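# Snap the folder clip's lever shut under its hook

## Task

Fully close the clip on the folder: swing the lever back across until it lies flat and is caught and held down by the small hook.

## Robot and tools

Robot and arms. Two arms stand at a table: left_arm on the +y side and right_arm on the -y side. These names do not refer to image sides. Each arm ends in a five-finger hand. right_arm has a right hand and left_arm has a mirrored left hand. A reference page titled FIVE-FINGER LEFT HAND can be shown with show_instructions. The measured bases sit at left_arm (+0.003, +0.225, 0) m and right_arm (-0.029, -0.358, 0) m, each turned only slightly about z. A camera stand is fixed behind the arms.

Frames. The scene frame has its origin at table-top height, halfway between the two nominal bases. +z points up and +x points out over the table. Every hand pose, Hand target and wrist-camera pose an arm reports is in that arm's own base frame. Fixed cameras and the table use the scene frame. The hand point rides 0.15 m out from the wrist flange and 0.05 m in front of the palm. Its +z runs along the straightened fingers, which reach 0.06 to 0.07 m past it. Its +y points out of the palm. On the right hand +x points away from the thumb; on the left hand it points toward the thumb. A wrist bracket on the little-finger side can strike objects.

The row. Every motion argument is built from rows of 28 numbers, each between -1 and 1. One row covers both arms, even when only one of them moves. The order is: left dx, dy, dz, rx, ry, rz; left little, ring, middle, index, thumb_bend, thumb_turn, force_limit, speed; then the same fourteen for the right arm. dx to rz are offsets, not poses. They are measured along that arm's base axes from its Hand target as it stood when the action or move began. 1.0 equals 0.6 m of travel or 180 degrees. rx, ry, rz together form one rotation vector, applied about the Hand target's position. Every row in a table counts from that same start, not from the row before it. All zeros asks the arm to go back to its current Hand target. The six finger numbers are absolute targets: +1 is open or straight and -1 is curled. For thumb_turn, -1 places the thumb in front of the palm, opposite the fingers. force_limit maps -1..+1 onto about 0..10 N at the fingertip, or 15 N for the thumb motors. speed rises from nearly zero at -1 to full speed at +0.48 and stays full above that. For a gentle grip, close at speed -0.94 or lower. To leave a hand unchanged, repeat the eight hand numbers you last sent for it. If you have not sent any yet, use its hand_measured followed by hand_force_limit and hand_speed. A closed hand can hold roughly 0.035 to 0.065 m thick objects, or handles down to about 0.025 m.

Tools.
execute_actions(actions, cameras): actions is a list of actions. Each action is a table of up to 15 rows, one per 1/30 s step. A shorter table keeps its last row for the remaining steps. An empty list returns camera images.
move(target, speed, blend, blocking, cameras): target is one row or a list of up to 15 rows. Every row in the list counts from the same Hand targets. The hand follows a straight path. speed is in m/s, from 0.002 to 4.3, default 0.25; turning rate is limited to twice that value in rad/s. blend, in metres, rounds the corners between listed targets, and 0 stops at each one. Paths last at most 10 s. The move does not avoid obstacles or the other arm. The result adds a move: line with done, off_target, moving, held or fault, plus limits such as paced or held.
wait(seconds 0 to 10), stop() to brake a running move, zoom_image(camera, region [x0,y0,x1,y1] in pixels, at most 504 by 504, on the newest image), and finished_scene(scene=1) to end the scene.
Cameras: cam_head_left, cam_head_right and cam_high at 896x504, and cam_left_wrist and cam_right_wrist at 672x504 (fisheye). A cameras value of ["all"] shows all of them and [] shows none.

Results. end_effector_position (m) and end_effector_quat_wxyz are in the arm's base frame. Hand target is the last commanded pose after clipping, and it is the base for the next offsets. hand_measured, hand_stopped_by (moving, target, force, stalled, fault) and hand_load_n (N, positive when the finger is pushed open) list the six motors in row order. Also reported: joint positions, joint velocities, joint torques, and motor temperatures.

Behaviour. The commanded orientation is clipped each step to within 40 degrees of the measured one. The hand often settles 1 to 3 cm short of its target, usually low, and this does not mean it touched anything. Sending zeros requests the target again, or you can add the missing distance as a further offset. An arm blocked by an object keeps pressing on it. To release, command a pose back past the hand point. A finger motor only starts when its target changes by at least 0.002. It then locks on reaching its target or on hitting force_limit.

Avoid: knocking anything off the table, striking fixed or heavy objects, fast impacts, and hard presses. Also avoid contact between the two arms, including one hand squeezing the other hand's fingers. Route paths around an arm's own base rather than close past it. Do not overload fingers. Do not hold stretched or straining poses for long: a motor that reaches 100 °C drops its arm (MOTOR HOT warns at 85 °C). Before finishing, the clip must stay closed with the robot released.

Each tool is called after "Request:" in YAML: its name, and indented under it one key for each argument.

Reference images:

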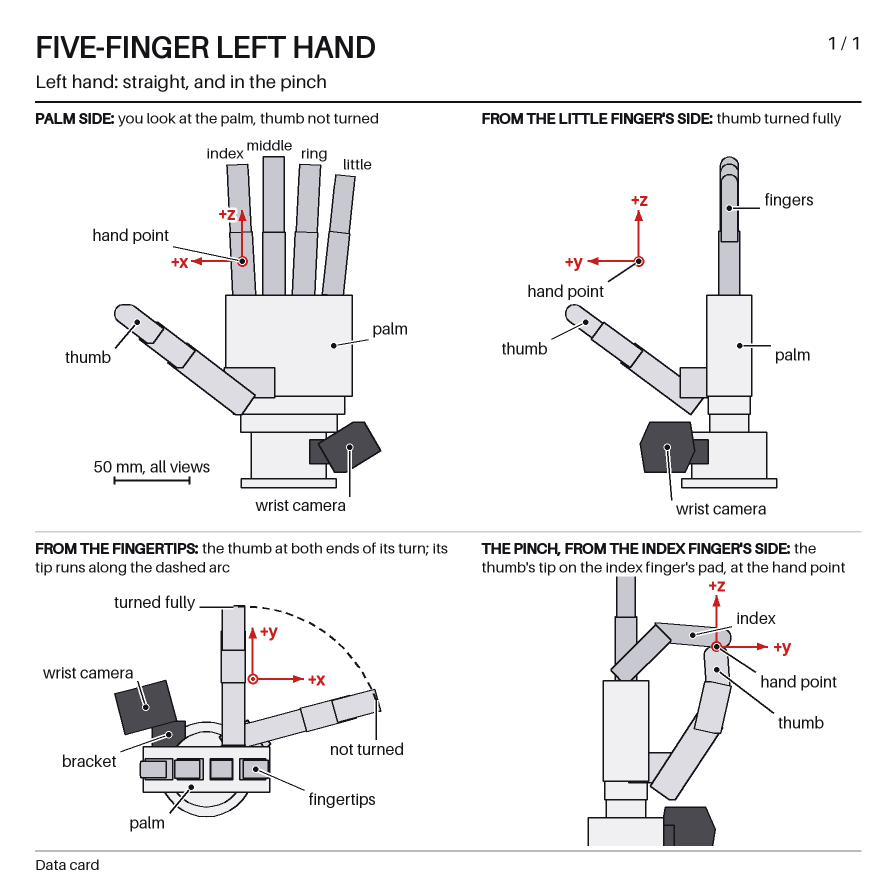

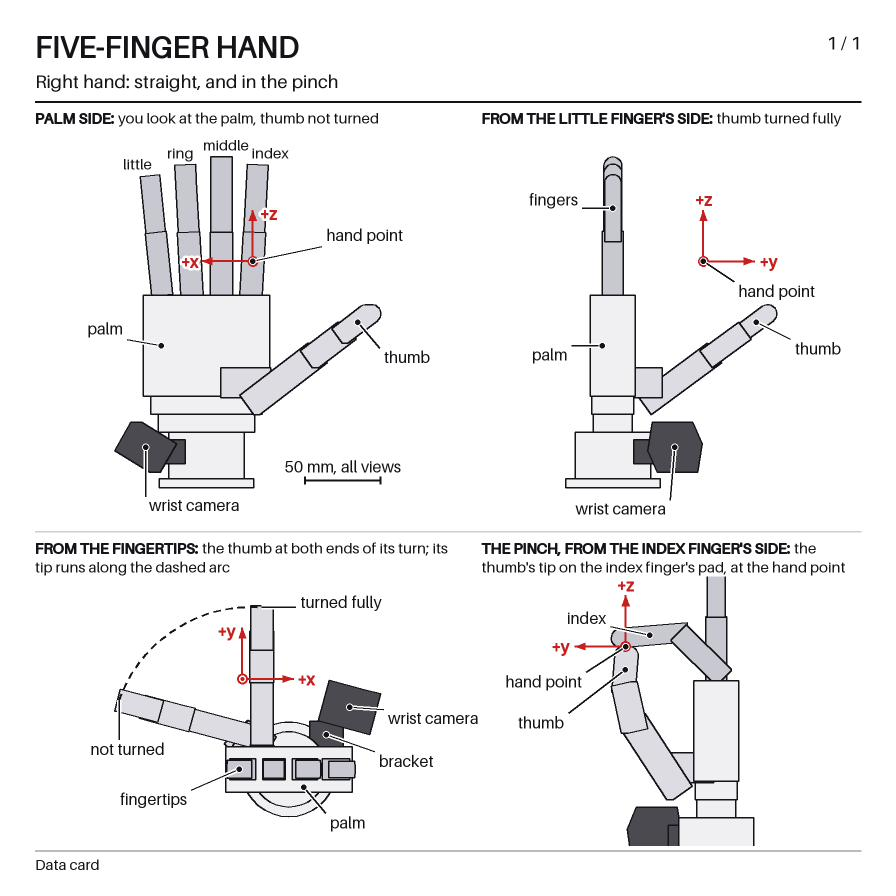

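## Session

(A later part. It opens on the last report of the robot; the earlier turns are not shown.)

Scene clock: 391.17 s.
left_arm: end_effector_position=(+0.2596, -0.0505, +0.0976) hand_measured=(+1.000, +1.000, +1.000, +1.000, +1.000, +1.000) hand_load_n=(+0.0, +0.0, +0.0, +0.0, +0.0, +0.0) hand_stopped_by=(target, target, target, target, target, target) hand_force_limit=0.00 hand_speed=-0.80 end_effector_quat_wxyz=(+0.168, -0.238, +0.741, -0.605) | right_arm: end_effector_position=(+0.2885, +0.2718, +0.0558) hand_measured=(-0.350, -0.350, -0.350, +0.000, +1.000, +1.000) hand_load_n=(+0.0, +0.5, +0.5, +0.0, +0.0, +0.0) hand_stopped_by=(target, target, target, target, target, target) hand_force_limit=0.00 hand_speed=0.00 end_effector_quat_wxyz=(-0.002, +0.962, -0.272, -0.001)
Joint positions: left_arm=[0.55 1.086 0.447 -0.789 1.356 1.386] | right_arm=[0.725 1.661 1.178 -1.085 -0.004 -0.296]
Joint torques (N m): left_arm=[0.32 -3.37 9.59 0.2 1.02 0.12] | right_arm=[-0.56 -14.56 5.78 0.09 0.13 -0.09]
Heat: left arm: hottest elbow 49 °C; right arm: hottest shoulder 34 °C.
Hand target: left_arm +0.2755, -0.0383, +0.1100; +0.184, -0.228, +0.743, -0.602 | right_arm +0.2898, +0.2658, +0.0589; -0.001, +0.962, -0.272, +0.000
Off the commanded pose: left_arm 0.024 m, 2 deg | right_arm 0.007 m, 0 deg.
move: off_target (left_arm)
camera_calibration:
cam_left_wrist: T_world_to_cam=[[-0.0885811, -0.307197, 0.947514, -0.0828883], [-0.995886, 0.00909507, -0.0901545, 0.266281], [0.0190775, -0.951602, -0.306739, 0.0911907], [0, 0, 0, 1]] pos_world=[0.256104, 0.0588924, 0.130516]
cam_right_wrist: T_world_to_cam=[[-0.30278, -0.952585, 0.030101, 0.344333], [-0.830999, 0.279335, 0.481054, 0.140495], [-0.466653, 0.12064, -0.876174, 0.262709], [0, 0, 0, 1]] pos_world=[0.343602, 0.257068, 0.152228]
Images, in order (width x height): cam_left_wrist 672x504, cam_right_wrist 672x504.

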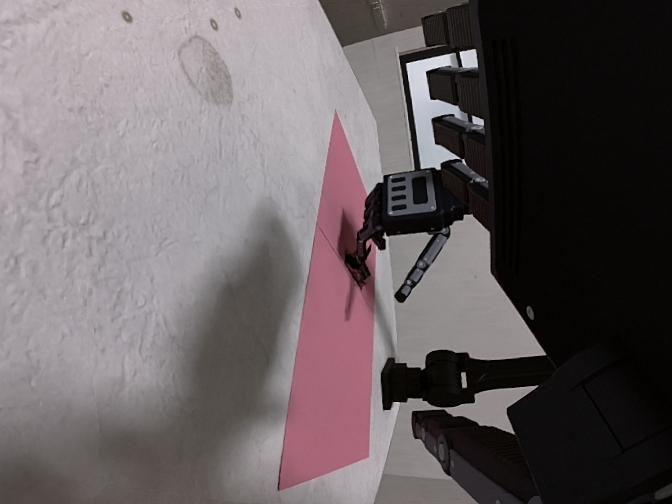

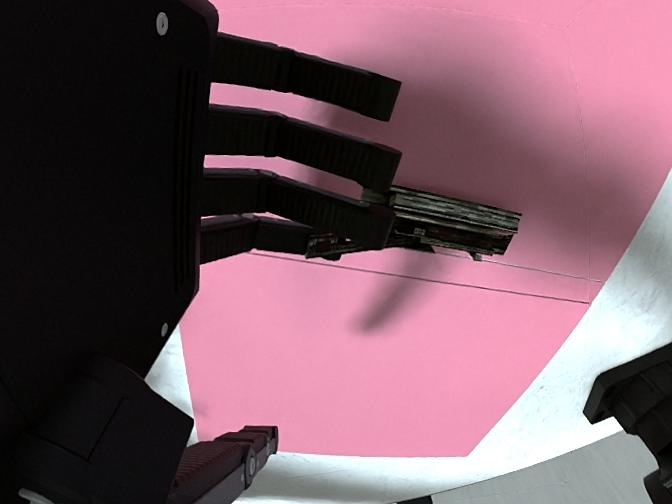

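Request:
move:
  target:
    - [0, 0, 0, 0, 0, 0, 1, 1, 1, 1, 1, 1, 0, -0.8, -0.0185, -0.0238, 0.021, 0, 0, 0, -0.35, -0.35, -0.35, 0, 1, 1, 0, 0]
    - [0, 0, 0, 0, 0, 0, 1, 1, 1, 1, 1, 1, 0, -0.8, -0.0345, -0.0498, 0.0337, 0, 0, 0, -0.35, -0.35, -0.35, 0, 1, 1, 0, 0]
  speed: 0.03
  blend: [0.005, 0]
  cameras: ["cam_left_wrist", "cam_right_wrist"]

Request:
zoom_image:
  camera: "cam_left_wrist"
  region: [310, 190, 410, 290]

Request:
zoom_image:
  camera: "cam_right_wrist"
  region: [280, 170, 520, 310]

Scene clock: 399.73 s.
left_arm: end_effector_position=(+0.2596, -0.0505, +0.0976) hand_measured=(+1.000, +1.000, +1.000, +1.000, +1.000, +1.000) hand_load_n=(+0.0, +0.0, +0.0, +0.0, +0.0, +0.0) hand_stopped_by=(target, target, target, target, target, target) hand_force_limit=0.00 hand_speed=-0.80 end_effector_quat_wxyz=(+0.168, -0.238, +0.741, -0.605) | right_arm: end_effector_position=(+0.2685, +0.2417, +0.0764) hand_measured=(-0.350, -0.350, -0.350, +0.000, +1.000, +1.000) hand_load_n=(+0.0, +0.0, +0.0, +0.0, +0.0, +0.0) hand_stopped_by=(target, target, target, target, target, target) hand_force_limit=0.00 hand_speed=0.00 end_effector_quat_wxyz=(-0.002, +0.962, -0.272, -0.001)
Joint positions: left_arm=[0.55 1.086 0.447 -0.789 1.356 1.386] | right_arm=[0.703 1.552 1.104 -1.119 -0.004 -0.317]
Joint torques (N m): left_arm=[-0.26 -2.61 9.28 0.08 1.04 0.09] | right_arm=[-1.08 -12.51 5.72 -0.16 0.1 -0.06]
Motor temperatures (°C): left_arm=[30 26 49 26 29 25] | right_arm=[24 33 33 27 26 25]
Heat: left arm: hottest elbow 49 °C; right arm: hottest shoulder 33 °C.
Hand target: left_arm +0.2755, -0.0383, +0.1100; +0.184, -0.228, +0.743, -0.602 | right_arm +0.2692, +0.2359, +0.0790; -0.001, +0.962, -0.272, +0.000
Off the commanded pose: left_arm 0.024 m, 2 deg | right_arm 0.006 m, 0 deg.
move: off_target (left_arm)
camera_calibration:
cam_left_wrist: T_world_to_cam=[[-0.0885811, -0.307197, 0.947514, -0.0828883], [-0.995886, 0.00909507, -0.0901545, 0.266281], [0.0190775, -0.951602, -0.306739, 0.0911907], [0, 0, 0, 1]] pos_world=[0.256104, 0.0588924, 0.130516]
cam_right_wrist: T_world_to_cam=[[-0.303143, -0.95248, 0.0297677, 0.309039], [-0.831034, 0.27952, 0.480886, 0.122352], [-0.466355, 0.121039, -0.876277, 0.274987], [0, 0, 0, 1]] pos_world=[0.323603, 0.226869, 0.172928]
Images, in order (width x height): cam_left_wrist 672x504, cam_right_wrist 672x504.

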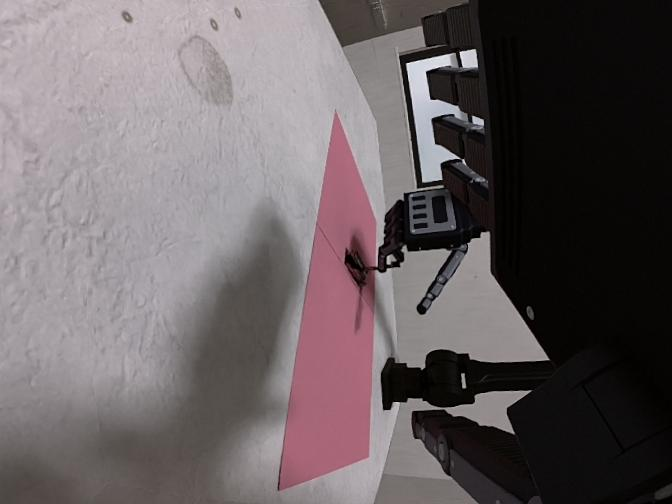

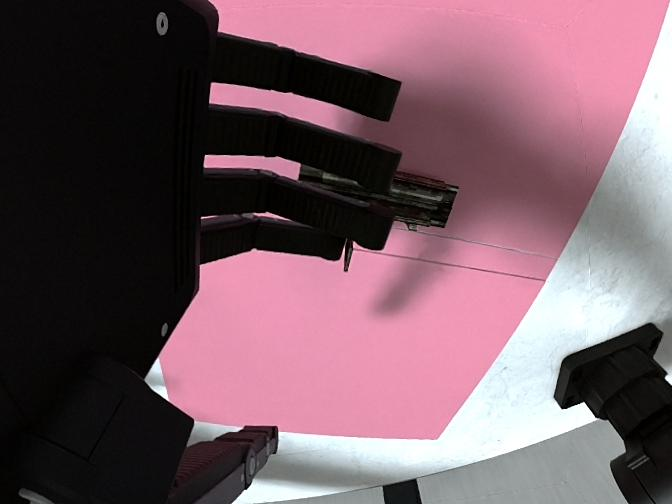

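Scaled by 5.040 from the camera's 672x504 image, which has a finer 960x720 frame.

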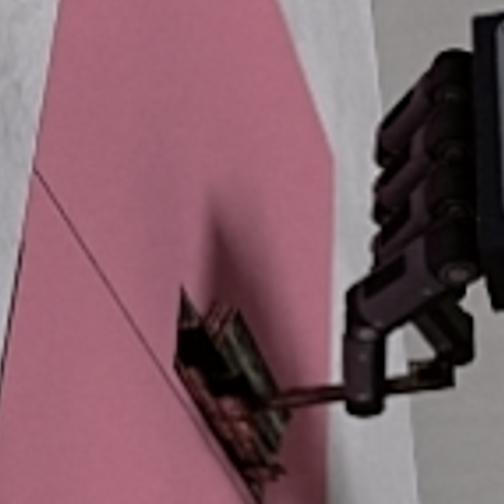

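Scaled by 2.100 from the camera's 672x504 image, which has a finer 960x720 frame.

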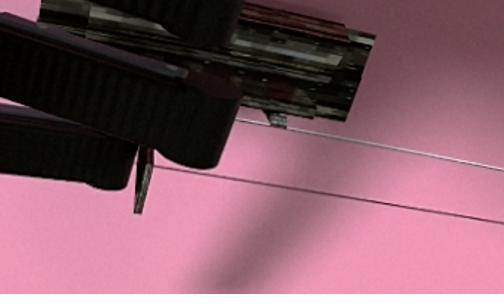

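Request:
move:
  target: [0, 0, 0, 0, 0, 0, 1, 1, 1, 1, 1, 1, 0, -0.8, -0.0105, -0.017, 0.001, 0, 0, 0, -0.35, -0.35, -0.35, 0, 1, 1, 0, 0]
  speed: 0.02
  cameras: ["cam_left_wrist", "cam_right_wrist"]

Request:
zoom_image:
  camera: "cam_left_wrist"
  region: [310, 190, 410, 290]

Request:
zoom_image:
  camera: "cam_right_wrist"
  region: [280, 170, 520, 310]

Scene clock: 407.87 s.
left_arm: end_effector_position=(+0.2596, -0.0505, +0.0976) hand_measured=(+1.000, +1.000, +1.000, +1.000, +1.000, +1.000) hand_load_n=(+0.0, +0.0, +0.0, +0.0, +0.0, +0.0) hand_stopped_by=(target, target, target, target, target, target) hand_force_limit=0.00 hand_speed=-0.80 end_effector_quat_wxyz=(+0.168, -0.238, +0.741, -0.605) | right_arm: end_effector_position=(+0.2617, +0.2310, +0.0772) hand_measured=(-0.350, -0.350, -0.350, +0.000, +1.000, +1.000) hand_load_n=(+0.5, +0.5, +0.0, +0.5, +0.0, -0.5) hand_stopped_by=(target, target, target, target, target, target) hand_force_limit=0.00 hand_speed=0.00 end_effector_quat_wxyz=(-0.001, +0.962, -0.272, -0.001)
Joint positions: left_arm=[0.55 1.086 0.447 -0.789 1.356 1.386] | right_arm=[0.694 1.524 1.073 -1.119 -0.004 -0.326]
Joint torques (N m): left_arm=[-0.67 -3.08 9.69 0.13 1 0.14] | right_arm=[-1.03 -12.69 5.71 -0.06 0.07 -0.12]
Heat: left arm: hottest elbow 49 °C; right arm: hottest shoulder 34 °C.
Hand target: left_arm +0.2755, -0.0383, +0.1100; +0.184, -0.228, +0.743, -0.602 | right_arm +0.2630, +0.2257, +0.0797; -0.001, +0.962, -0.272, +0.000
Off the commanded pose: left_arm 0.024 m, 2 deg | right_arm 0.006 m, 0 deg.
move: off_target (left_arm)
camera_calibration:
cam_left_wrist: T_world_to_cam=[[-0.0885811, -0.307197, 0.947514, -0.0828883], [-0.995886, 0.00909507, -0.0901545, 0.266281], [0.0190775, -0.951602, -0.306739, 0.0911907], [0, 0, 0, 1]] pos_world=[0.256104, 0.0588924, 0.130516]
cam_right_wrist: T_world_to_cam=[[-0.303481, -0.95229, 0.0322976, 0.296637], [-0.829842, 0.280812, 0.482189, 0.118579], [-0.468253, 0.119533, -0.875472, 0.27458], [0, 0, 0, 1]] pos_world=[0.316998, 0.216365, 0.173629]
Images, in order (width x height): cam_left_wrist 672x504, cam_right_wrist 672x504.

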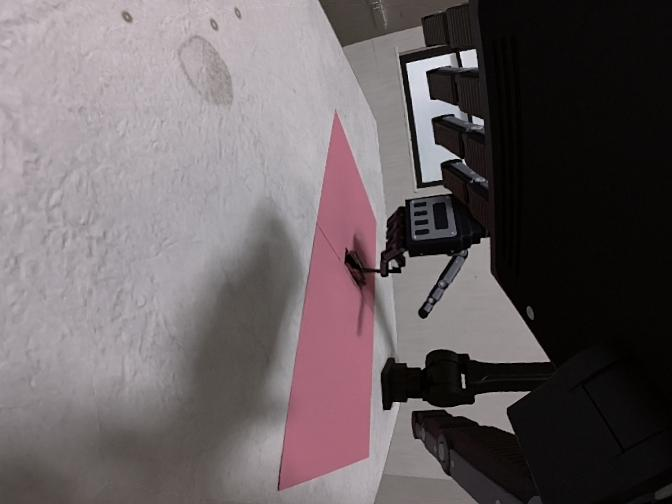

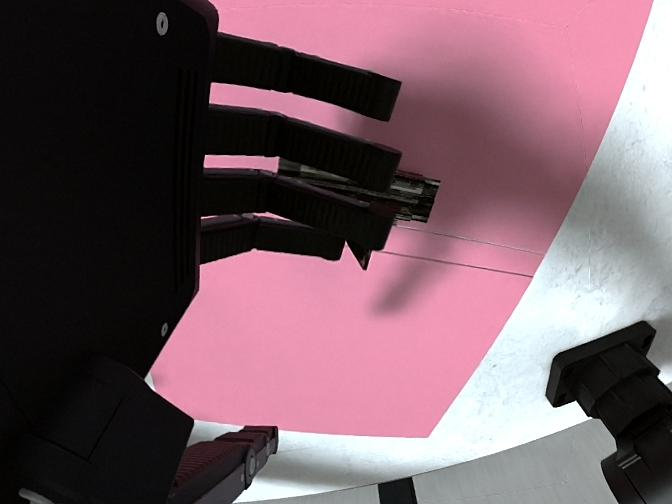

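Scaled by 5.040 from the camera's 672x504 image, which has a finer 960x720 frame.

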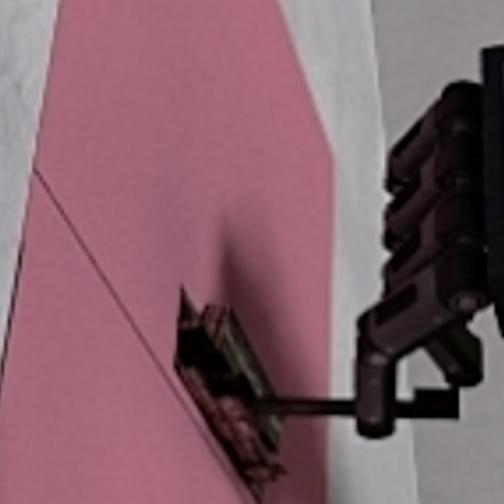

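Scaled by 2.100 from the camera's 672x504 image, which has a finer 960x720 frame.

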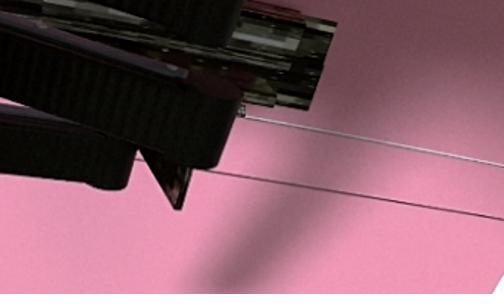

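Request:
move:
  target: [0, 0, 0, 0, 0, 0, 1, 1, 1, 1, 1, 1, 0, -0.8, -0.0127, -0.0207, -0.008, 0, 0, 0, -0.35, -0.35, -0.35, 0, 1, 1, 0, 0]
  speed: 0.02
  cameras: ["cam_left_wrist", "cam_right_wrist"]

Request:
zoom_image:
  camera: "cam_left_wrist"
  region: [310, 190, 410, 290]

Request:
zoom_image:
  camera: "cam_right_wrist"
  region: [280, 170, 520, 310]

Scene clock: 422.87 s.
left_arm: end_effector_position=(+0.2596, -0.0505, +0.0976) hand_measured=(+1.000, +1.000, +1.000, +1.000, +1.000, +1.000) hand_load_n=(+0.0, +0.0, +0.0, +0.0, +0.0, +0.0) hand_stopped_by=(target, target, target, target, target, target) hand_force_limit=0.00 hand_speed=-0.80 end_effector_quat_wxyz=(+0.168, -0.238, +0.741, -0.605) | right_arm: end_effector_position=(+0.2514, +0.2162, +0.0735) hand_measured=(-0.350, -0.350, -0.350, +0.000, +1.000, +1.000) hand_load_n=(+0.5, +0.0, +0.5, +0.0, +0.0, +0.0) hand_stopped_by=(target, target, target, target, target, target) hand_force_limit=0.00 hand_speed=0.00 end_effector_quat_wxyz=(+0.004, +0.962, -0.272, -0.005)
Joint positions: left_arm=[0.55 1.086 0.447 -0.789 1.356 1.386] | right_arm=[0.682 1.496 1.027 -1.116 -0.004 -0.338]
Joint torques (N m): left_arm=[-0.44 -2.14 9.52 -0.16 1.03 0.14] | right_arm=[-0.73 -11.75 5.56 0.7 0.07 -0.11]
Heat: left arm: hottest elbow 49 °C; right arm: hottest shoulder 34 °C.
Hand target: left_arm +0.2755, -0.0383, +0.1100; +0.184, -0.228, +0.743, -0.602 | right_arm +0.2553, +0.2134, +0.0749; -0.001, +0.962, -0.272, +0.000
Off the commanded pose: left_arm 0.024 m, 2 deg | right_arm 0.005 m, 1 deg.
move: off_target (left_arm)
camera_calibration:
cam_left_wrist: T_world_to_cam=[[-0.0885811, -0.307197, 0.947514, -0.0828883], [-0.995886, 0.00909507, -0.0901545, 0.266281], [0.0190775, -0.951602, -0.306739, 0.0911907], [0, 0, 0, 1]] pos_world=[0.256104, 0.0588924, 0.130516]
cam_right_wrist: T_world_to_cam=[[-0.302347, -0.952193, 0.0437674, 0.278372], [-0.824868, 0.284376, 0.488593, 0.113434], [-0.477681, 0.111622, -0.871414, 0.272019], [0, 0, 0, 1]] pos_world=[0.307671, 0.202443, 0.169434]
Images, in order (width x height): cam_left_wrist 672x504, cam_right_wrist 672x504.

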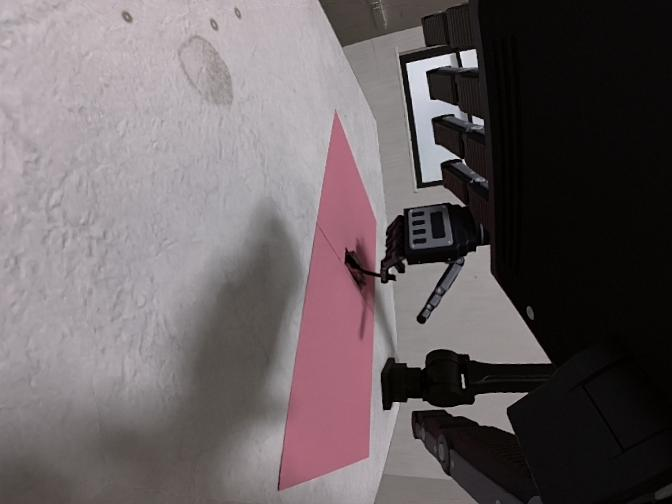

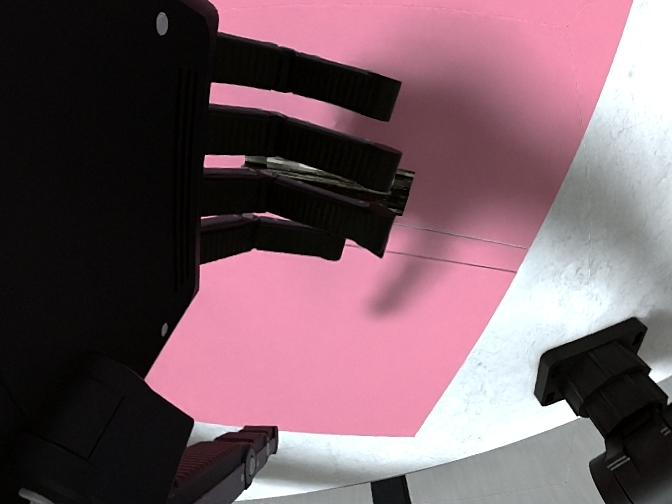

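Scaled by 5.040 from the camera's 672x504 image, which has a finer 960x720 frame.

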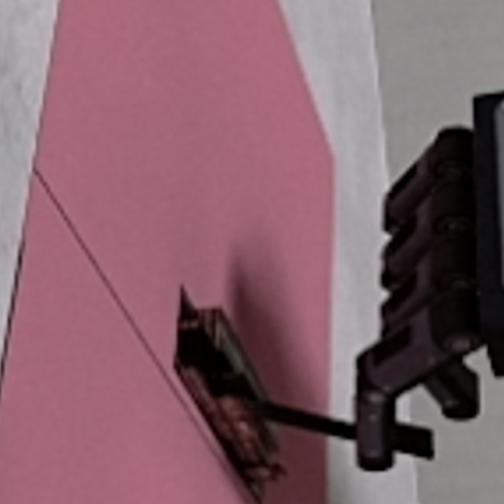

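Scaled by 2.100 from the camera's 672x504 image, which has a finer 960x720 frame.

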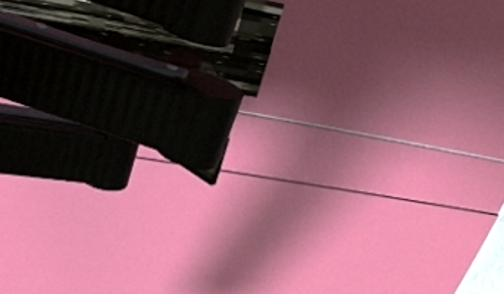

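Request:
move:
  target: [0, 0, 0, 0, 0, 0, 1, 1, 1, 1, 1, 1, 0, -0.8, -0.0134, -0.0219, -0.0115, 0, 0, 0, -0.35, -0.35, -0.35, 0, 1, 1, 0, 0]
  speed: 0.02
  cameras: ["cam_left_wrist", "cam_right_wrist"]

Request:
zoom_image:
  camera: "cam_left_wrist"
  region: [310, 190, 410, 290]

Request:
zoom_image:
  camera: "cam_right_wrist"
  region: [280, 170, 520, 310]

Scene clock: 431.47 s.
left_arm: end_effector_position=(+0.2596, -0.0505, +0.0976) hand_measured=(+1.000, +1.000, +1.000, +1.000, +1.000, +1.000) hand_load_n=(-0.5, +0.0, +0.0, +0.0, +0.0, +0.0) hand_stopped_by=(target, target, target, target, target, target) hand_force_limit=0.00 hand_speed=-0.80 end_effector_quat_wxyz=(+0.168, -0.238, +0.741, -0.605) | right_arm: end_effector_position=(+0.2451, +0.2049, +0.0691) hand_measured=(-0.350, -0.350, -0.350, +0.000, +1.000, +1.000) hand_load_n=(+0.0, +0.0, +0.0, -1.5, +0.0, +0.0) hand_stopped_by=(target, target, target, target, target, target) hand_force_limit=0.00 hand_speed=0.00 end_effector_quat_wxyz=(+0.000, +0.962, -0.272, -0.003)
Joint positions: left_arm=[0.55 1.086 0.447 -0.789 1.356 1.386] | right_arm=[0.669 1.464 0.982 -1.092 -0.004 -0.35]
Joint torques (N m): left_arm=[-0.56 -2.37 9.29 -0.05 1 0.14] | right_arm=[-1.03 -10.81 5.26 0.81 0.07 -0.13]
Heat: left arm: hottest elbow 49 °C; right arm: hottest shoulder 34 °C.
Hand target: left_arm +0.2755, -0.0383, +0.1100; +0.184, -0.228, +0.743, -0.602 | right_arm +0.2473, +0.2003, +0.0680; -0.001, +0.962, -0.272, +0.000
Off the commanded pose: left_arm 0.024 m, 2 deg | right_arm 0.005 m, 0 deg.
move: off_target (left_arm)
camera_calibration:
cam_left_wrist: T_world_to_cam=[[-0.0885811, -0.307197, 0.947514, -0.0828883], [-0.995886, 0.00909507, -0.0901545, 0.266281], [0.0190775, -0.951602, -0.306739, 0.0911907], [0, 0, 0, 1]] pos_world=[0.256104, 0.0588924, 0.130516]
cam_right_wrist: T_world_to_cam=[[-0.303382, -0.952212, 0.0353824, 0.266828], [-0.828411, 0.281923, 0.483999, 0.115353], [-0.470845, 0.117526, -0.874353, 0.26374], [0, 0, 0, 1]] pos_world=[0.300691, 0.19056, 0.16533]
Images, in order (width x height): cam_left_wrist 672x504, cam_right_wrist 672x504.

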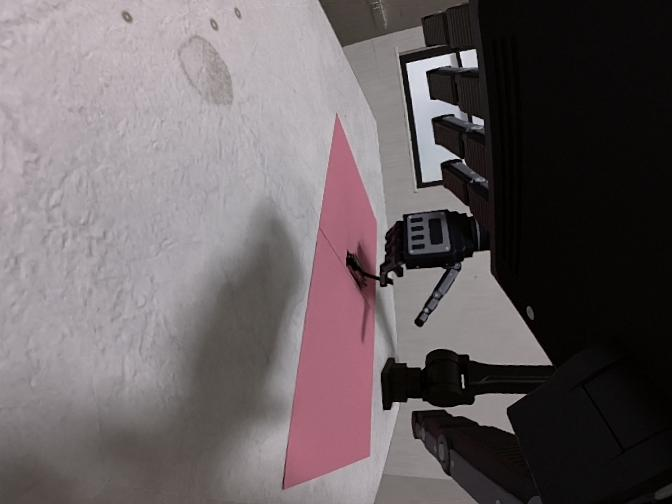

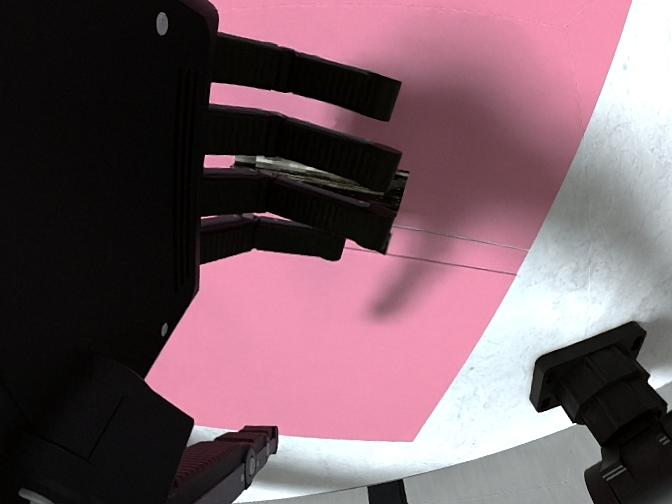

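Scaled by 5.040 from the camera's 672x504 image, which has a finer 960x720 frame.

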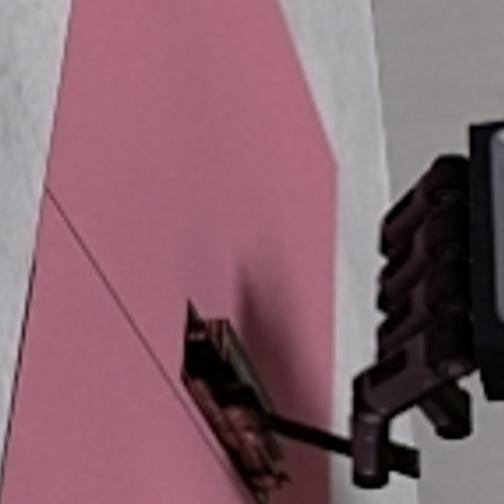

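Scaled by 2.100 from the camera's 672x504 image, which has a finer 960x720 frame.

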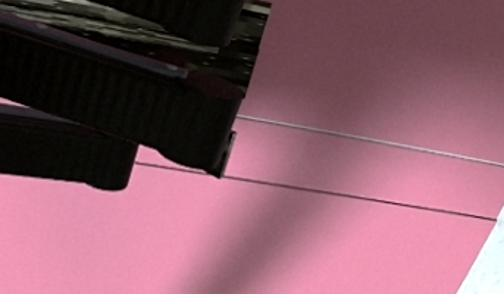

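Request:
move:
  target: [0, 0, 0, 0, 0, 0, 1, 1, 1, 1, 1, 1, 0, -0.8, 0.0105, 0.017, 0.037, 0, 0, 0, -0.35, -0.35, -0.35, 0, 1, 1, 0, 0]
  speed: 0.03
  cameras: ["cam_left_wrist", "cam_right_wrist"]

Request:
zoom_image:
  camera: "cam_left_wrist"
  region: [310, 190, 410, 290]

Request:
zoom_image:
  camera: "cam_right_wrist"
  region: [280, 170, 520, 310]

Scene clock: 446.27 s.
left_arm: end_effector_position=(+0.2596, -0.0505, +0.0976) hand_measured=(+1.000, +1.000, +1.000, +1.000, +1.000, +1.000) hand_load_n=(+0.0, +0.0, +0.0, +0.0, +0.0, +0.0) hand_stopped_by=(target, target, target, target, target, target) hand_force_limit=0.00 hand_speed=-0.80 end_effector_quat_wxyz=(+0.168, -0.238, +0.741, -0.605) | right_arm: end_effector_position=(+0.2411, +0.2017, +0.0777) hand_measured=(-0.350, -0.350, -0.350, +0.000, +1.000, +1.000) hand_load_n=(+0.0, +0.0, +0.0, +0.0, +0.0, +0.0) hand_stopped_by=(target, target, target, target, target, target) hand_force_limit=0.00 hand_speed=0.00 end_effector_quat_wxyz=(+0.013, +0.962, -0.272, -0.012)
Joint positions: left_arm=[0.55 1.086 0.447 -0.789 1.356 1.386] | right_arm=[0.669 1.464 1 -1.141 -0.004 -0.351]
Joint torques (N m): left_arm=[0.67 -2.84 9.58 0.09 0.97 0.09] | right_arm=[-0.62 -11.22 8.44 -0.1 0.1 -0.05]
Heat: left arm: hottest elbow 49 °C; right arm: hottest shoulder 33 °C.
Hand target: left_arm +0.2755, -0.0383, +0.1100; +0.184, -0.228, +0.743, -0.602 | right_arm +0.2536, +0.2104, +0.0902; -0.001, +0.962, -0.272, +0.000
Off the commanded pose: left_arm 0.024 m, 2 deg | right_arm 0.020 m, 2 deg.
move: off_target (left_arm, right_arm)
camera_calibration:
cam_left_wrist: T_world_to_cam=[[-0.0885811, -0.307197, 0.947514, -0.0828883], [-0.995886, 0.00909507, -0.0901545, 0.266281], [0.0190775, -0.951602, -0.306739, 0.0911907], [0, 0, 0, 1]] pos_world=[0.256104, 0.0588924, 0.130516]
cam_right_wrist: T_world_to_cam=[[-0.301819, -0.951411, 0.0610098, 0.259726], [-0.816641, 0.291025, 0.498399, 0.10299], [-0.491937, 0.100603, -0.864799, 0.277544], [0, 0, 0, 1]] pos_world=[0.299031, 0.189212, 0.172844]
Images, in order (width x height): cam_left_wrist 672x504, cam_right_wrist 672x504.

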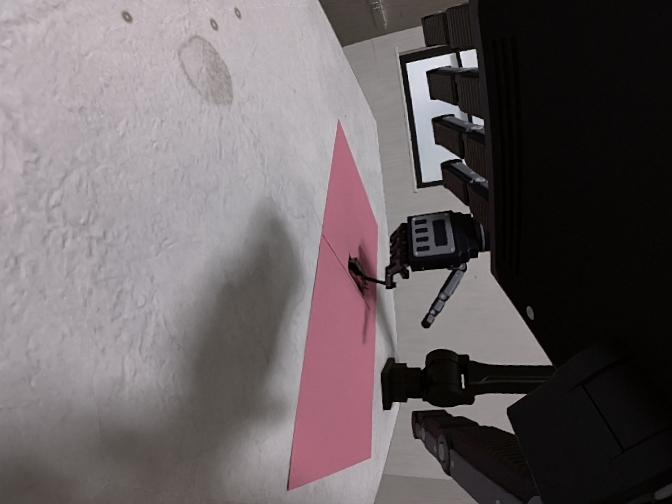

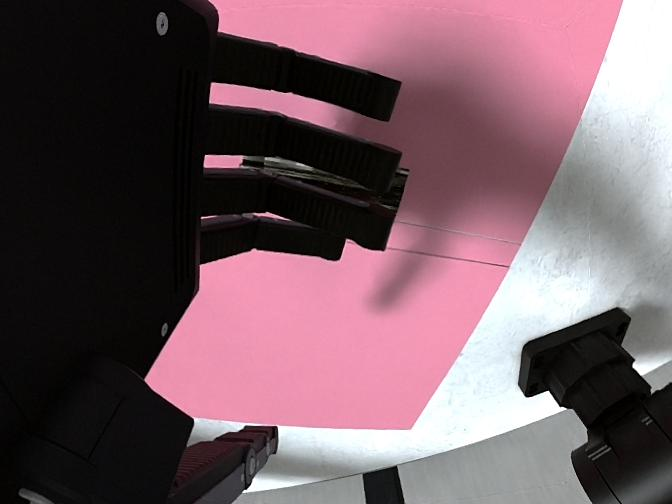

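Scaled by 5.040 from the camera's 672x504 image, which has a finer 960x720 frame.

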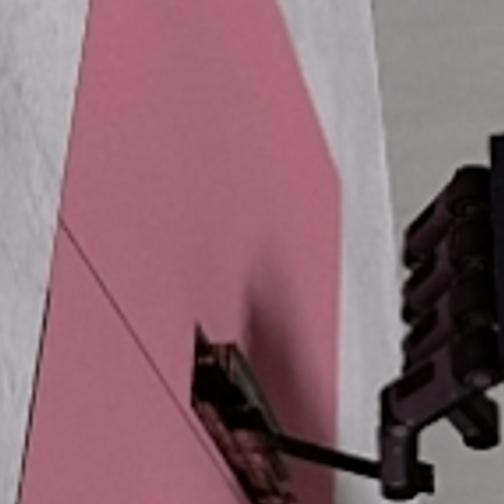

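Scaled by 2.100 from the camera's 672x504 image, which has a finer 960x720 frame.

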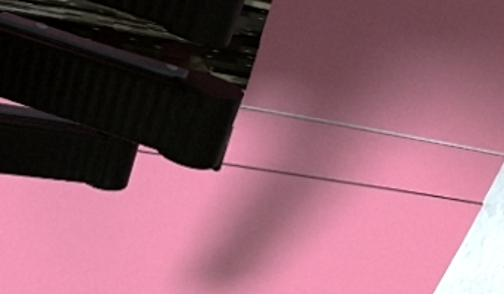

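Request:
move:
  target: [0, 0, 0, 0, 0, 0, 1, 1, 1, 1, 1, 1, 0, -0.8, 0.0105, 0.017, 0.03, 0, 0, 0, -0.35, -0.35, -0.35, 0, 1, 1, 0, 0]
  speed: 0.04
  cameras: ["cam_left_wrist", "cam_right_wrist"]

Request:
zoom_image:
  camera: "cam_left_wrist"
  region: [310, 190, 430, 310]

Request:
zoom_image:
  camera: "cam_right_wrist"
  region: [280, 170, 520, 310]

Scene clock: 450.83 s.
left_arm: end_effector_position=(+0.2596, -0.0505, +0.0976) hand_measured=(+1.000, +1.000, +1.000, +1.000, +1.000, +1.000) hand_load_n=(+0.0, +0.0, +0.0, +0.0, -0.5, -0.5) hand_stopped_by=(target, target, target, target, target, target) hand_force_limit=0.00 hand_speed=-0.80 end_effector_quat_wxyz=(+0.168, -0.238, +0.741, -0.605) | right_arm: end_effector_position=(+0.2504, +0.2091, +0.0979) hand_measured=(-0.350, -0.350, -0.350, +0.000, +1.000, +1.000) hand_load_n=(+0.0, +0.5, +0.0, +0.0, -0.5, +0.0) hand_stopped_by=(target, target, target, target, target, target) hand_force_limit=0.00 hand_speed=0.00 end_effector_quat_wxyz=(+0.009, +0.962, -0.272, -0.009)
Joint positions: left_arm=[0.55 1.086 0.447 -0.789 1.356 1.386] | right_arm=[0.669 1.464 1.06 -1.193 -0.004 -0.35]
Joint torques (N m): left_arm=[-0.21 -2.37 9.47 -0.02 0.98 0.15] | right_arm=[-0.15 -10.4 8.66 -0.23 0.09 0.07]
Heat: left arm: hottest elbow 49 °C; right arm: hottest shoulder 33 °C.
Hand target: left_arm +0.2755, -0.0383, +0.1100; +0.184, -0.228, +0.743, -0.602 | right_arm +0.2598, +0.2206, +0.1082; -0.001, +0.962, -0.272, +0.000
Off the commanded pose: left_arm 0.024 m, 2 deg | right_arm 0.018 m, 2 deg.
move: off_target (left_arm, right_arm)
camera_calibration:
cam_left_wrist: T_world_to_cam=[[-0.0885811, -0.307197, 0.947514, -0.0828883], [-0.995886, 0.00909507, -0.0901545, 0.266281], [0.0190775, -0.951602, -0.306739, 0.0911907], [0, 0, 0, 1]] pos_world=[0.256104, 0.0588924, 0.130516]
cam_right_wrist: T_world_to_cam=[[-0.30293, -0.951478, 0.0540665, 0.269251], [-0.819656, 0.289065, 0.494577, 0.0998302], [-0.486207, 0.105506, -0.867451, 0.296698], [0, 0, 0, 1]] pos_world=[0.307648, 0.196026, 0.19344]
Images, in order (width x height): cam_left_wrist 672x504, cam_right_wrist 672x504.

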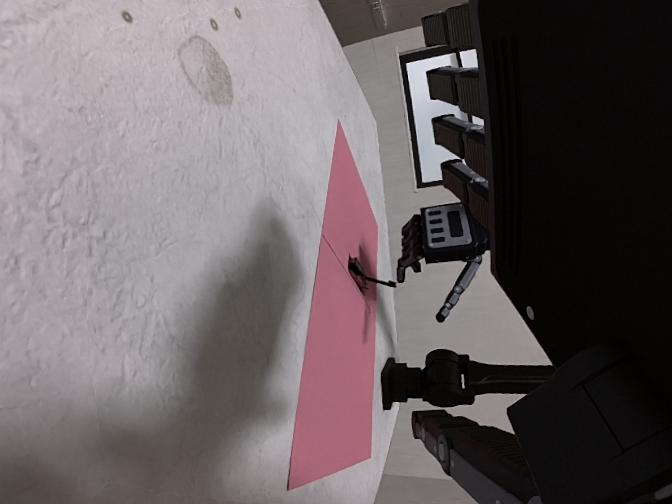

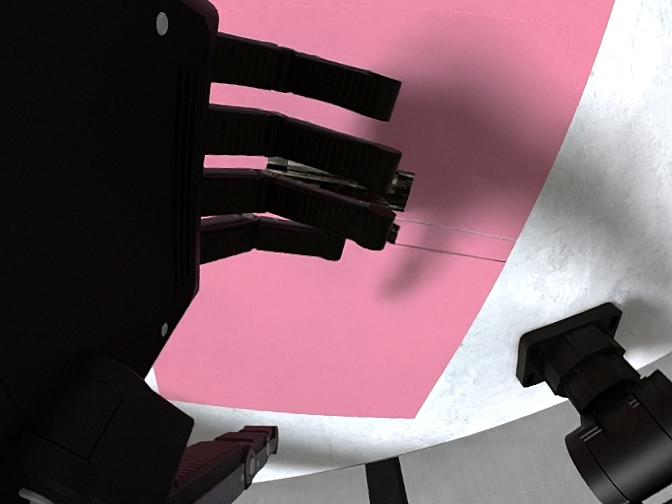

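Scaled by 4.200 from the camera's 672x504 image, which has a finer 960x720 frame.

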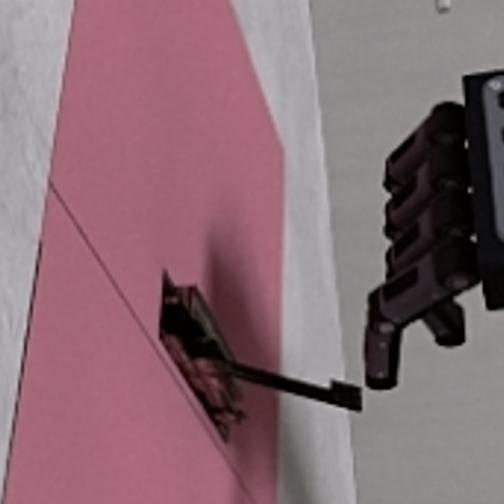

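Scaled by 2.100 from the camera's 672x504 image, which has a finer 960x720 frame.

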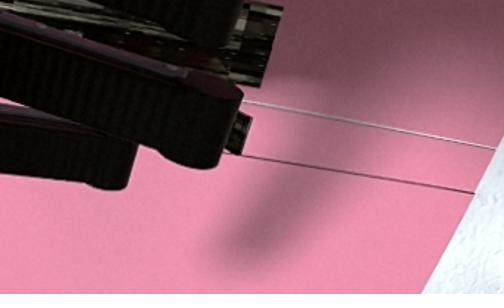

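Request:
move:
  target:
    - [0, 0, 0, 0, 0, 0, 1, 1, 1, 1, 1, 1, 0, -0.8, 0, 0, 0.06, 0, 0, 0, -0.35, -0.35, -0.35, 0, 1, 1, 0, 0]
    - [0, 0, 0, 0, 0, 0, 1, 1, 1, 1, 1, 1, 0, -0.8, -0.05, -0.0745, 0.1, 0, 0, 0, -0.35, -0.35, -0.35, 1, 1, 1, 0, 0]
  speed: 0.08
  blend: [0.01, 0]
  cameras: ["all"]

Request:
zoom_image:
  camera: "cam_left_wrist"
  region: [310, 190, 430, 310]

Request:
zoom_image:
  camera: "cam_right_wrist"
  region: [240, 130, 480, 270]

Scene clock: 475.50 s.
left_arm: end_effector_position=(+0.2596, -0.0505, +0.0976) hand_measured=(+1.000, +1.000, +1.000, +1.000, +1.000, +1.000) hand_load_n=(+0.0, +0.0, +0.0, +0.0, +0.0, +0.0) hand_stopped_by=(target, target, target, target, target, target) hand_force_limit=0.00 hand_speed=-0.80 end_effector_quat_wxyz=(+0.168, -0.238, +0.741, -0.605) | right_arm: end_effector_position=(+0.2302, +0.1809, +0.1675) hand_measured=(-0.350, -0.350, -0.350, +1.000, +1.000, +1.000) hand_load_n=(+0.0, +0.0, +0.0, +0.0, -0.5, +0.0) hand_stopped_by=(target, target, target, target, target, target) hand_force_limit=0.00 hand_speed=0.00 end_effector_quat_wxyz=(-0.003, +0.962, -0.272, +0.000)
Joint positions: left_arm=[0.55 1.086 0.447 -0.789 1.356 1.386] | right_arm=[0.643 1.296 1.092 -1.361 -0.004 -0.377]
Joint torques (N m): left_arm=[0.91 -2.9 9.46 0.14 0.96 0.13] | right_arm=[-0.73 -8.64 6.13 0.12 0.05 -0.1]
Heat: left arm: hottest elbow 50 °C; right arm: hottest elbow 35 °C.
Hand target: left_arm +0.2755, -0.0383, +0.1100; +0.184, -0.228, +0.743, -0.602 | right_arm +0.2299, +0.1759, +0.1683; -0.001, +0.962, -0.272, +0.000
Off the commanded pose: left_arm 0.024 m, 2 deg | right_arm 0.005 m, 0 deg.
move: off_target (left_arm)
camera_calibration:
cam_left_wrist: T_world_to_cam=[[-0.0885811, -0.307197, 0.947514, -0.0828883], [-0.995886, 0.00909507, -0.0901545, 0.266281], [0.0190775, -0.951602, -0.306739, 0.0911907], [0, 0, 0, 1]] pos_world=[0.256104, 0.0588924, 0.130516]
cam_right_wrist: T_world_to_cam=[[-0.302836, -0.952637, 0.027808, 0.237172], [-0.832194, 0.278543, 0.479445, 0.0642895], [-0.464483, 0.122051, -0.877131, 0.343786], [0, 0, 0, 1]] pos_world=[0.285008, 0.166072, 0.264126]

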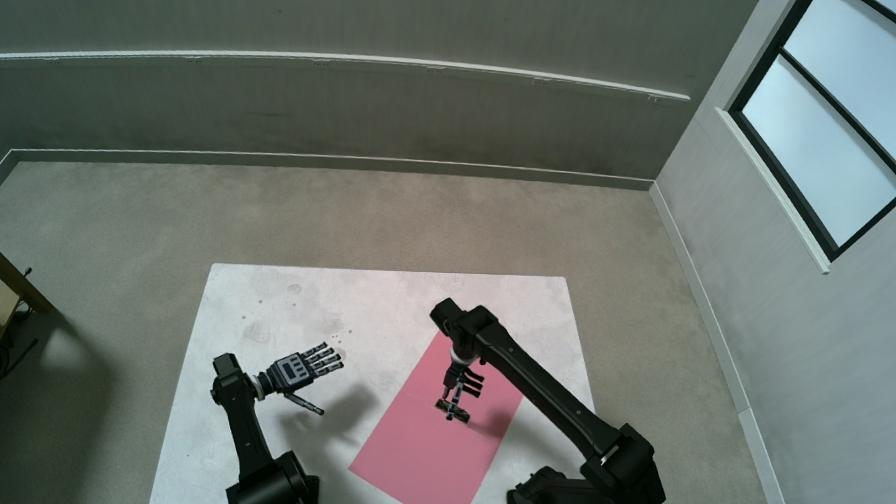

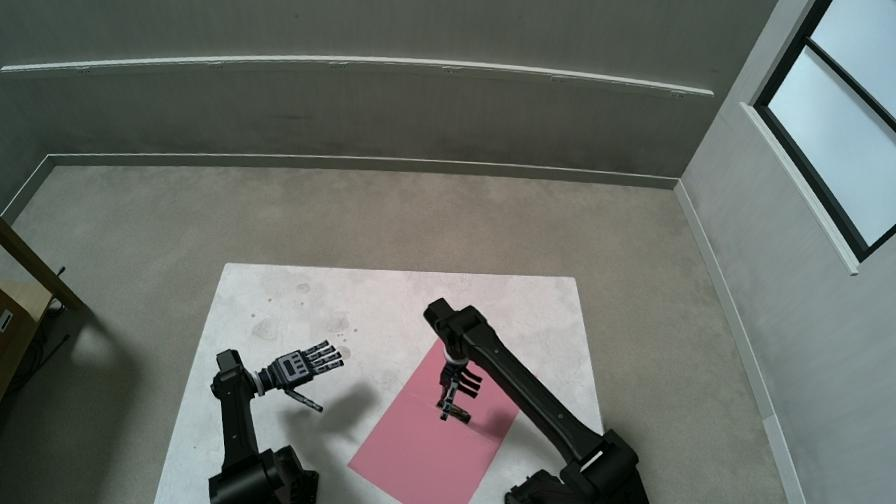

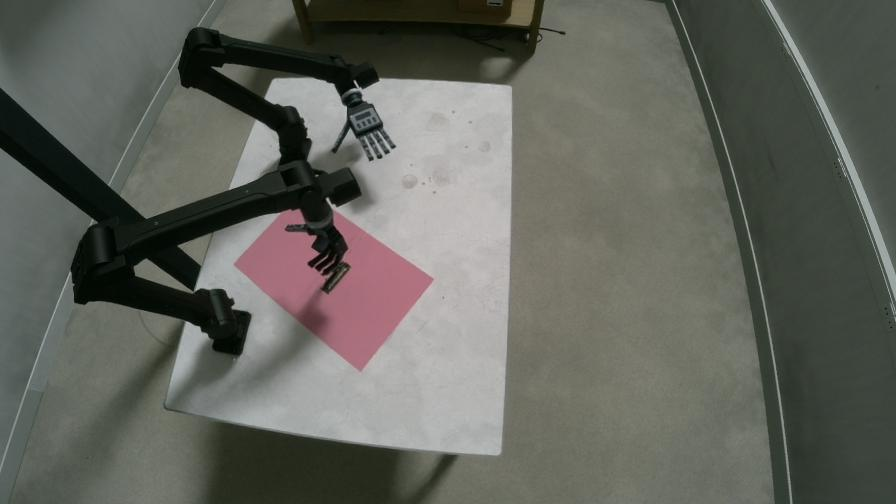

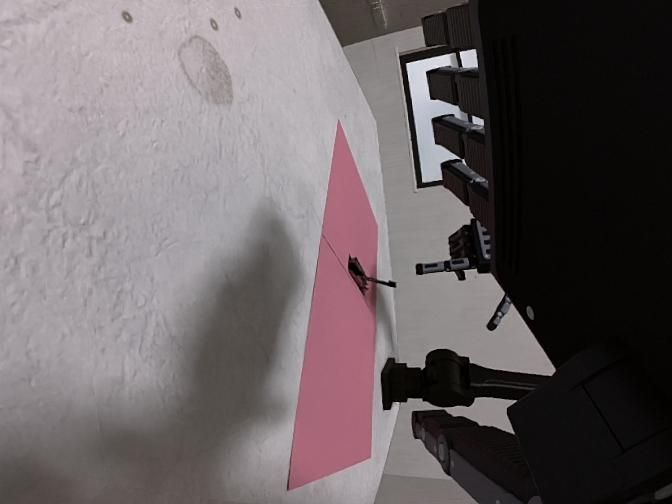

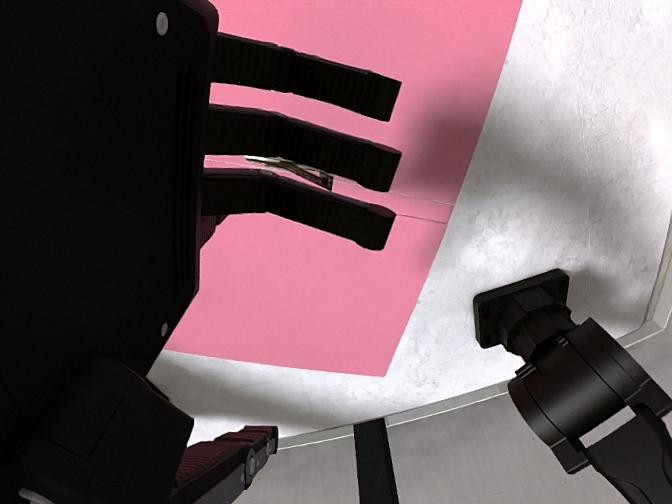

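Scaled by 4.200 from the camera's 672x504 image, which has a finer 960x720 frame.

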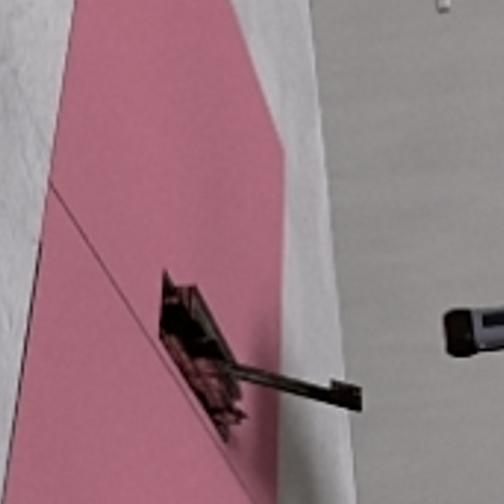

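Scaled by 2.100 from the camera's 672x504 image, which has a finer 960x720 frame.

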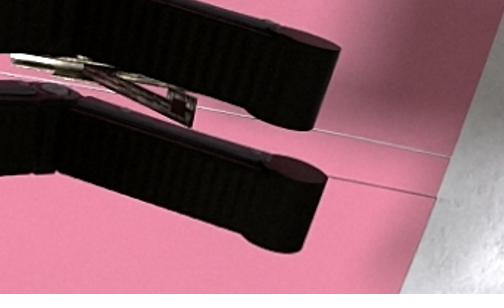

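Request:
zoom_image:
  camera: "cam_high"
  region: [305, 250, 365, 310]

Request:
zoom_image:
  camera: "cam_head_left"
  region: [420, 370, 490, 440]

Scaled by 8.400 from the camera's 896x504 image, which has a finer 1280x720 frame.

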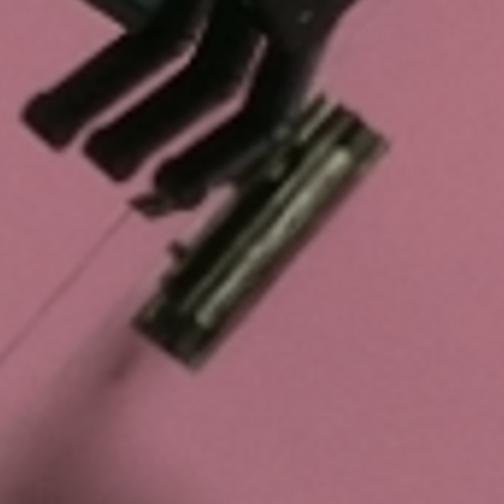

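Scaled by 7.200 from the camera's 896x504 image, which has a finer 1280x720 frame.

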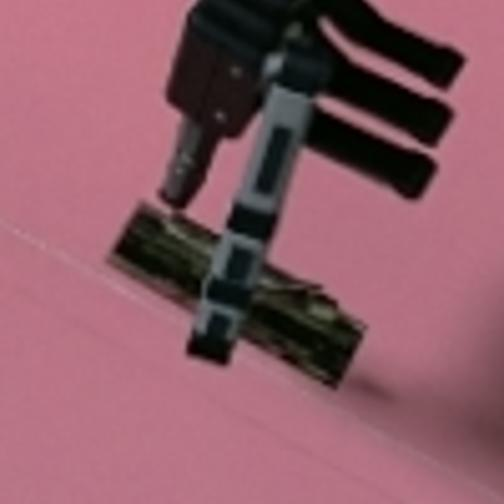

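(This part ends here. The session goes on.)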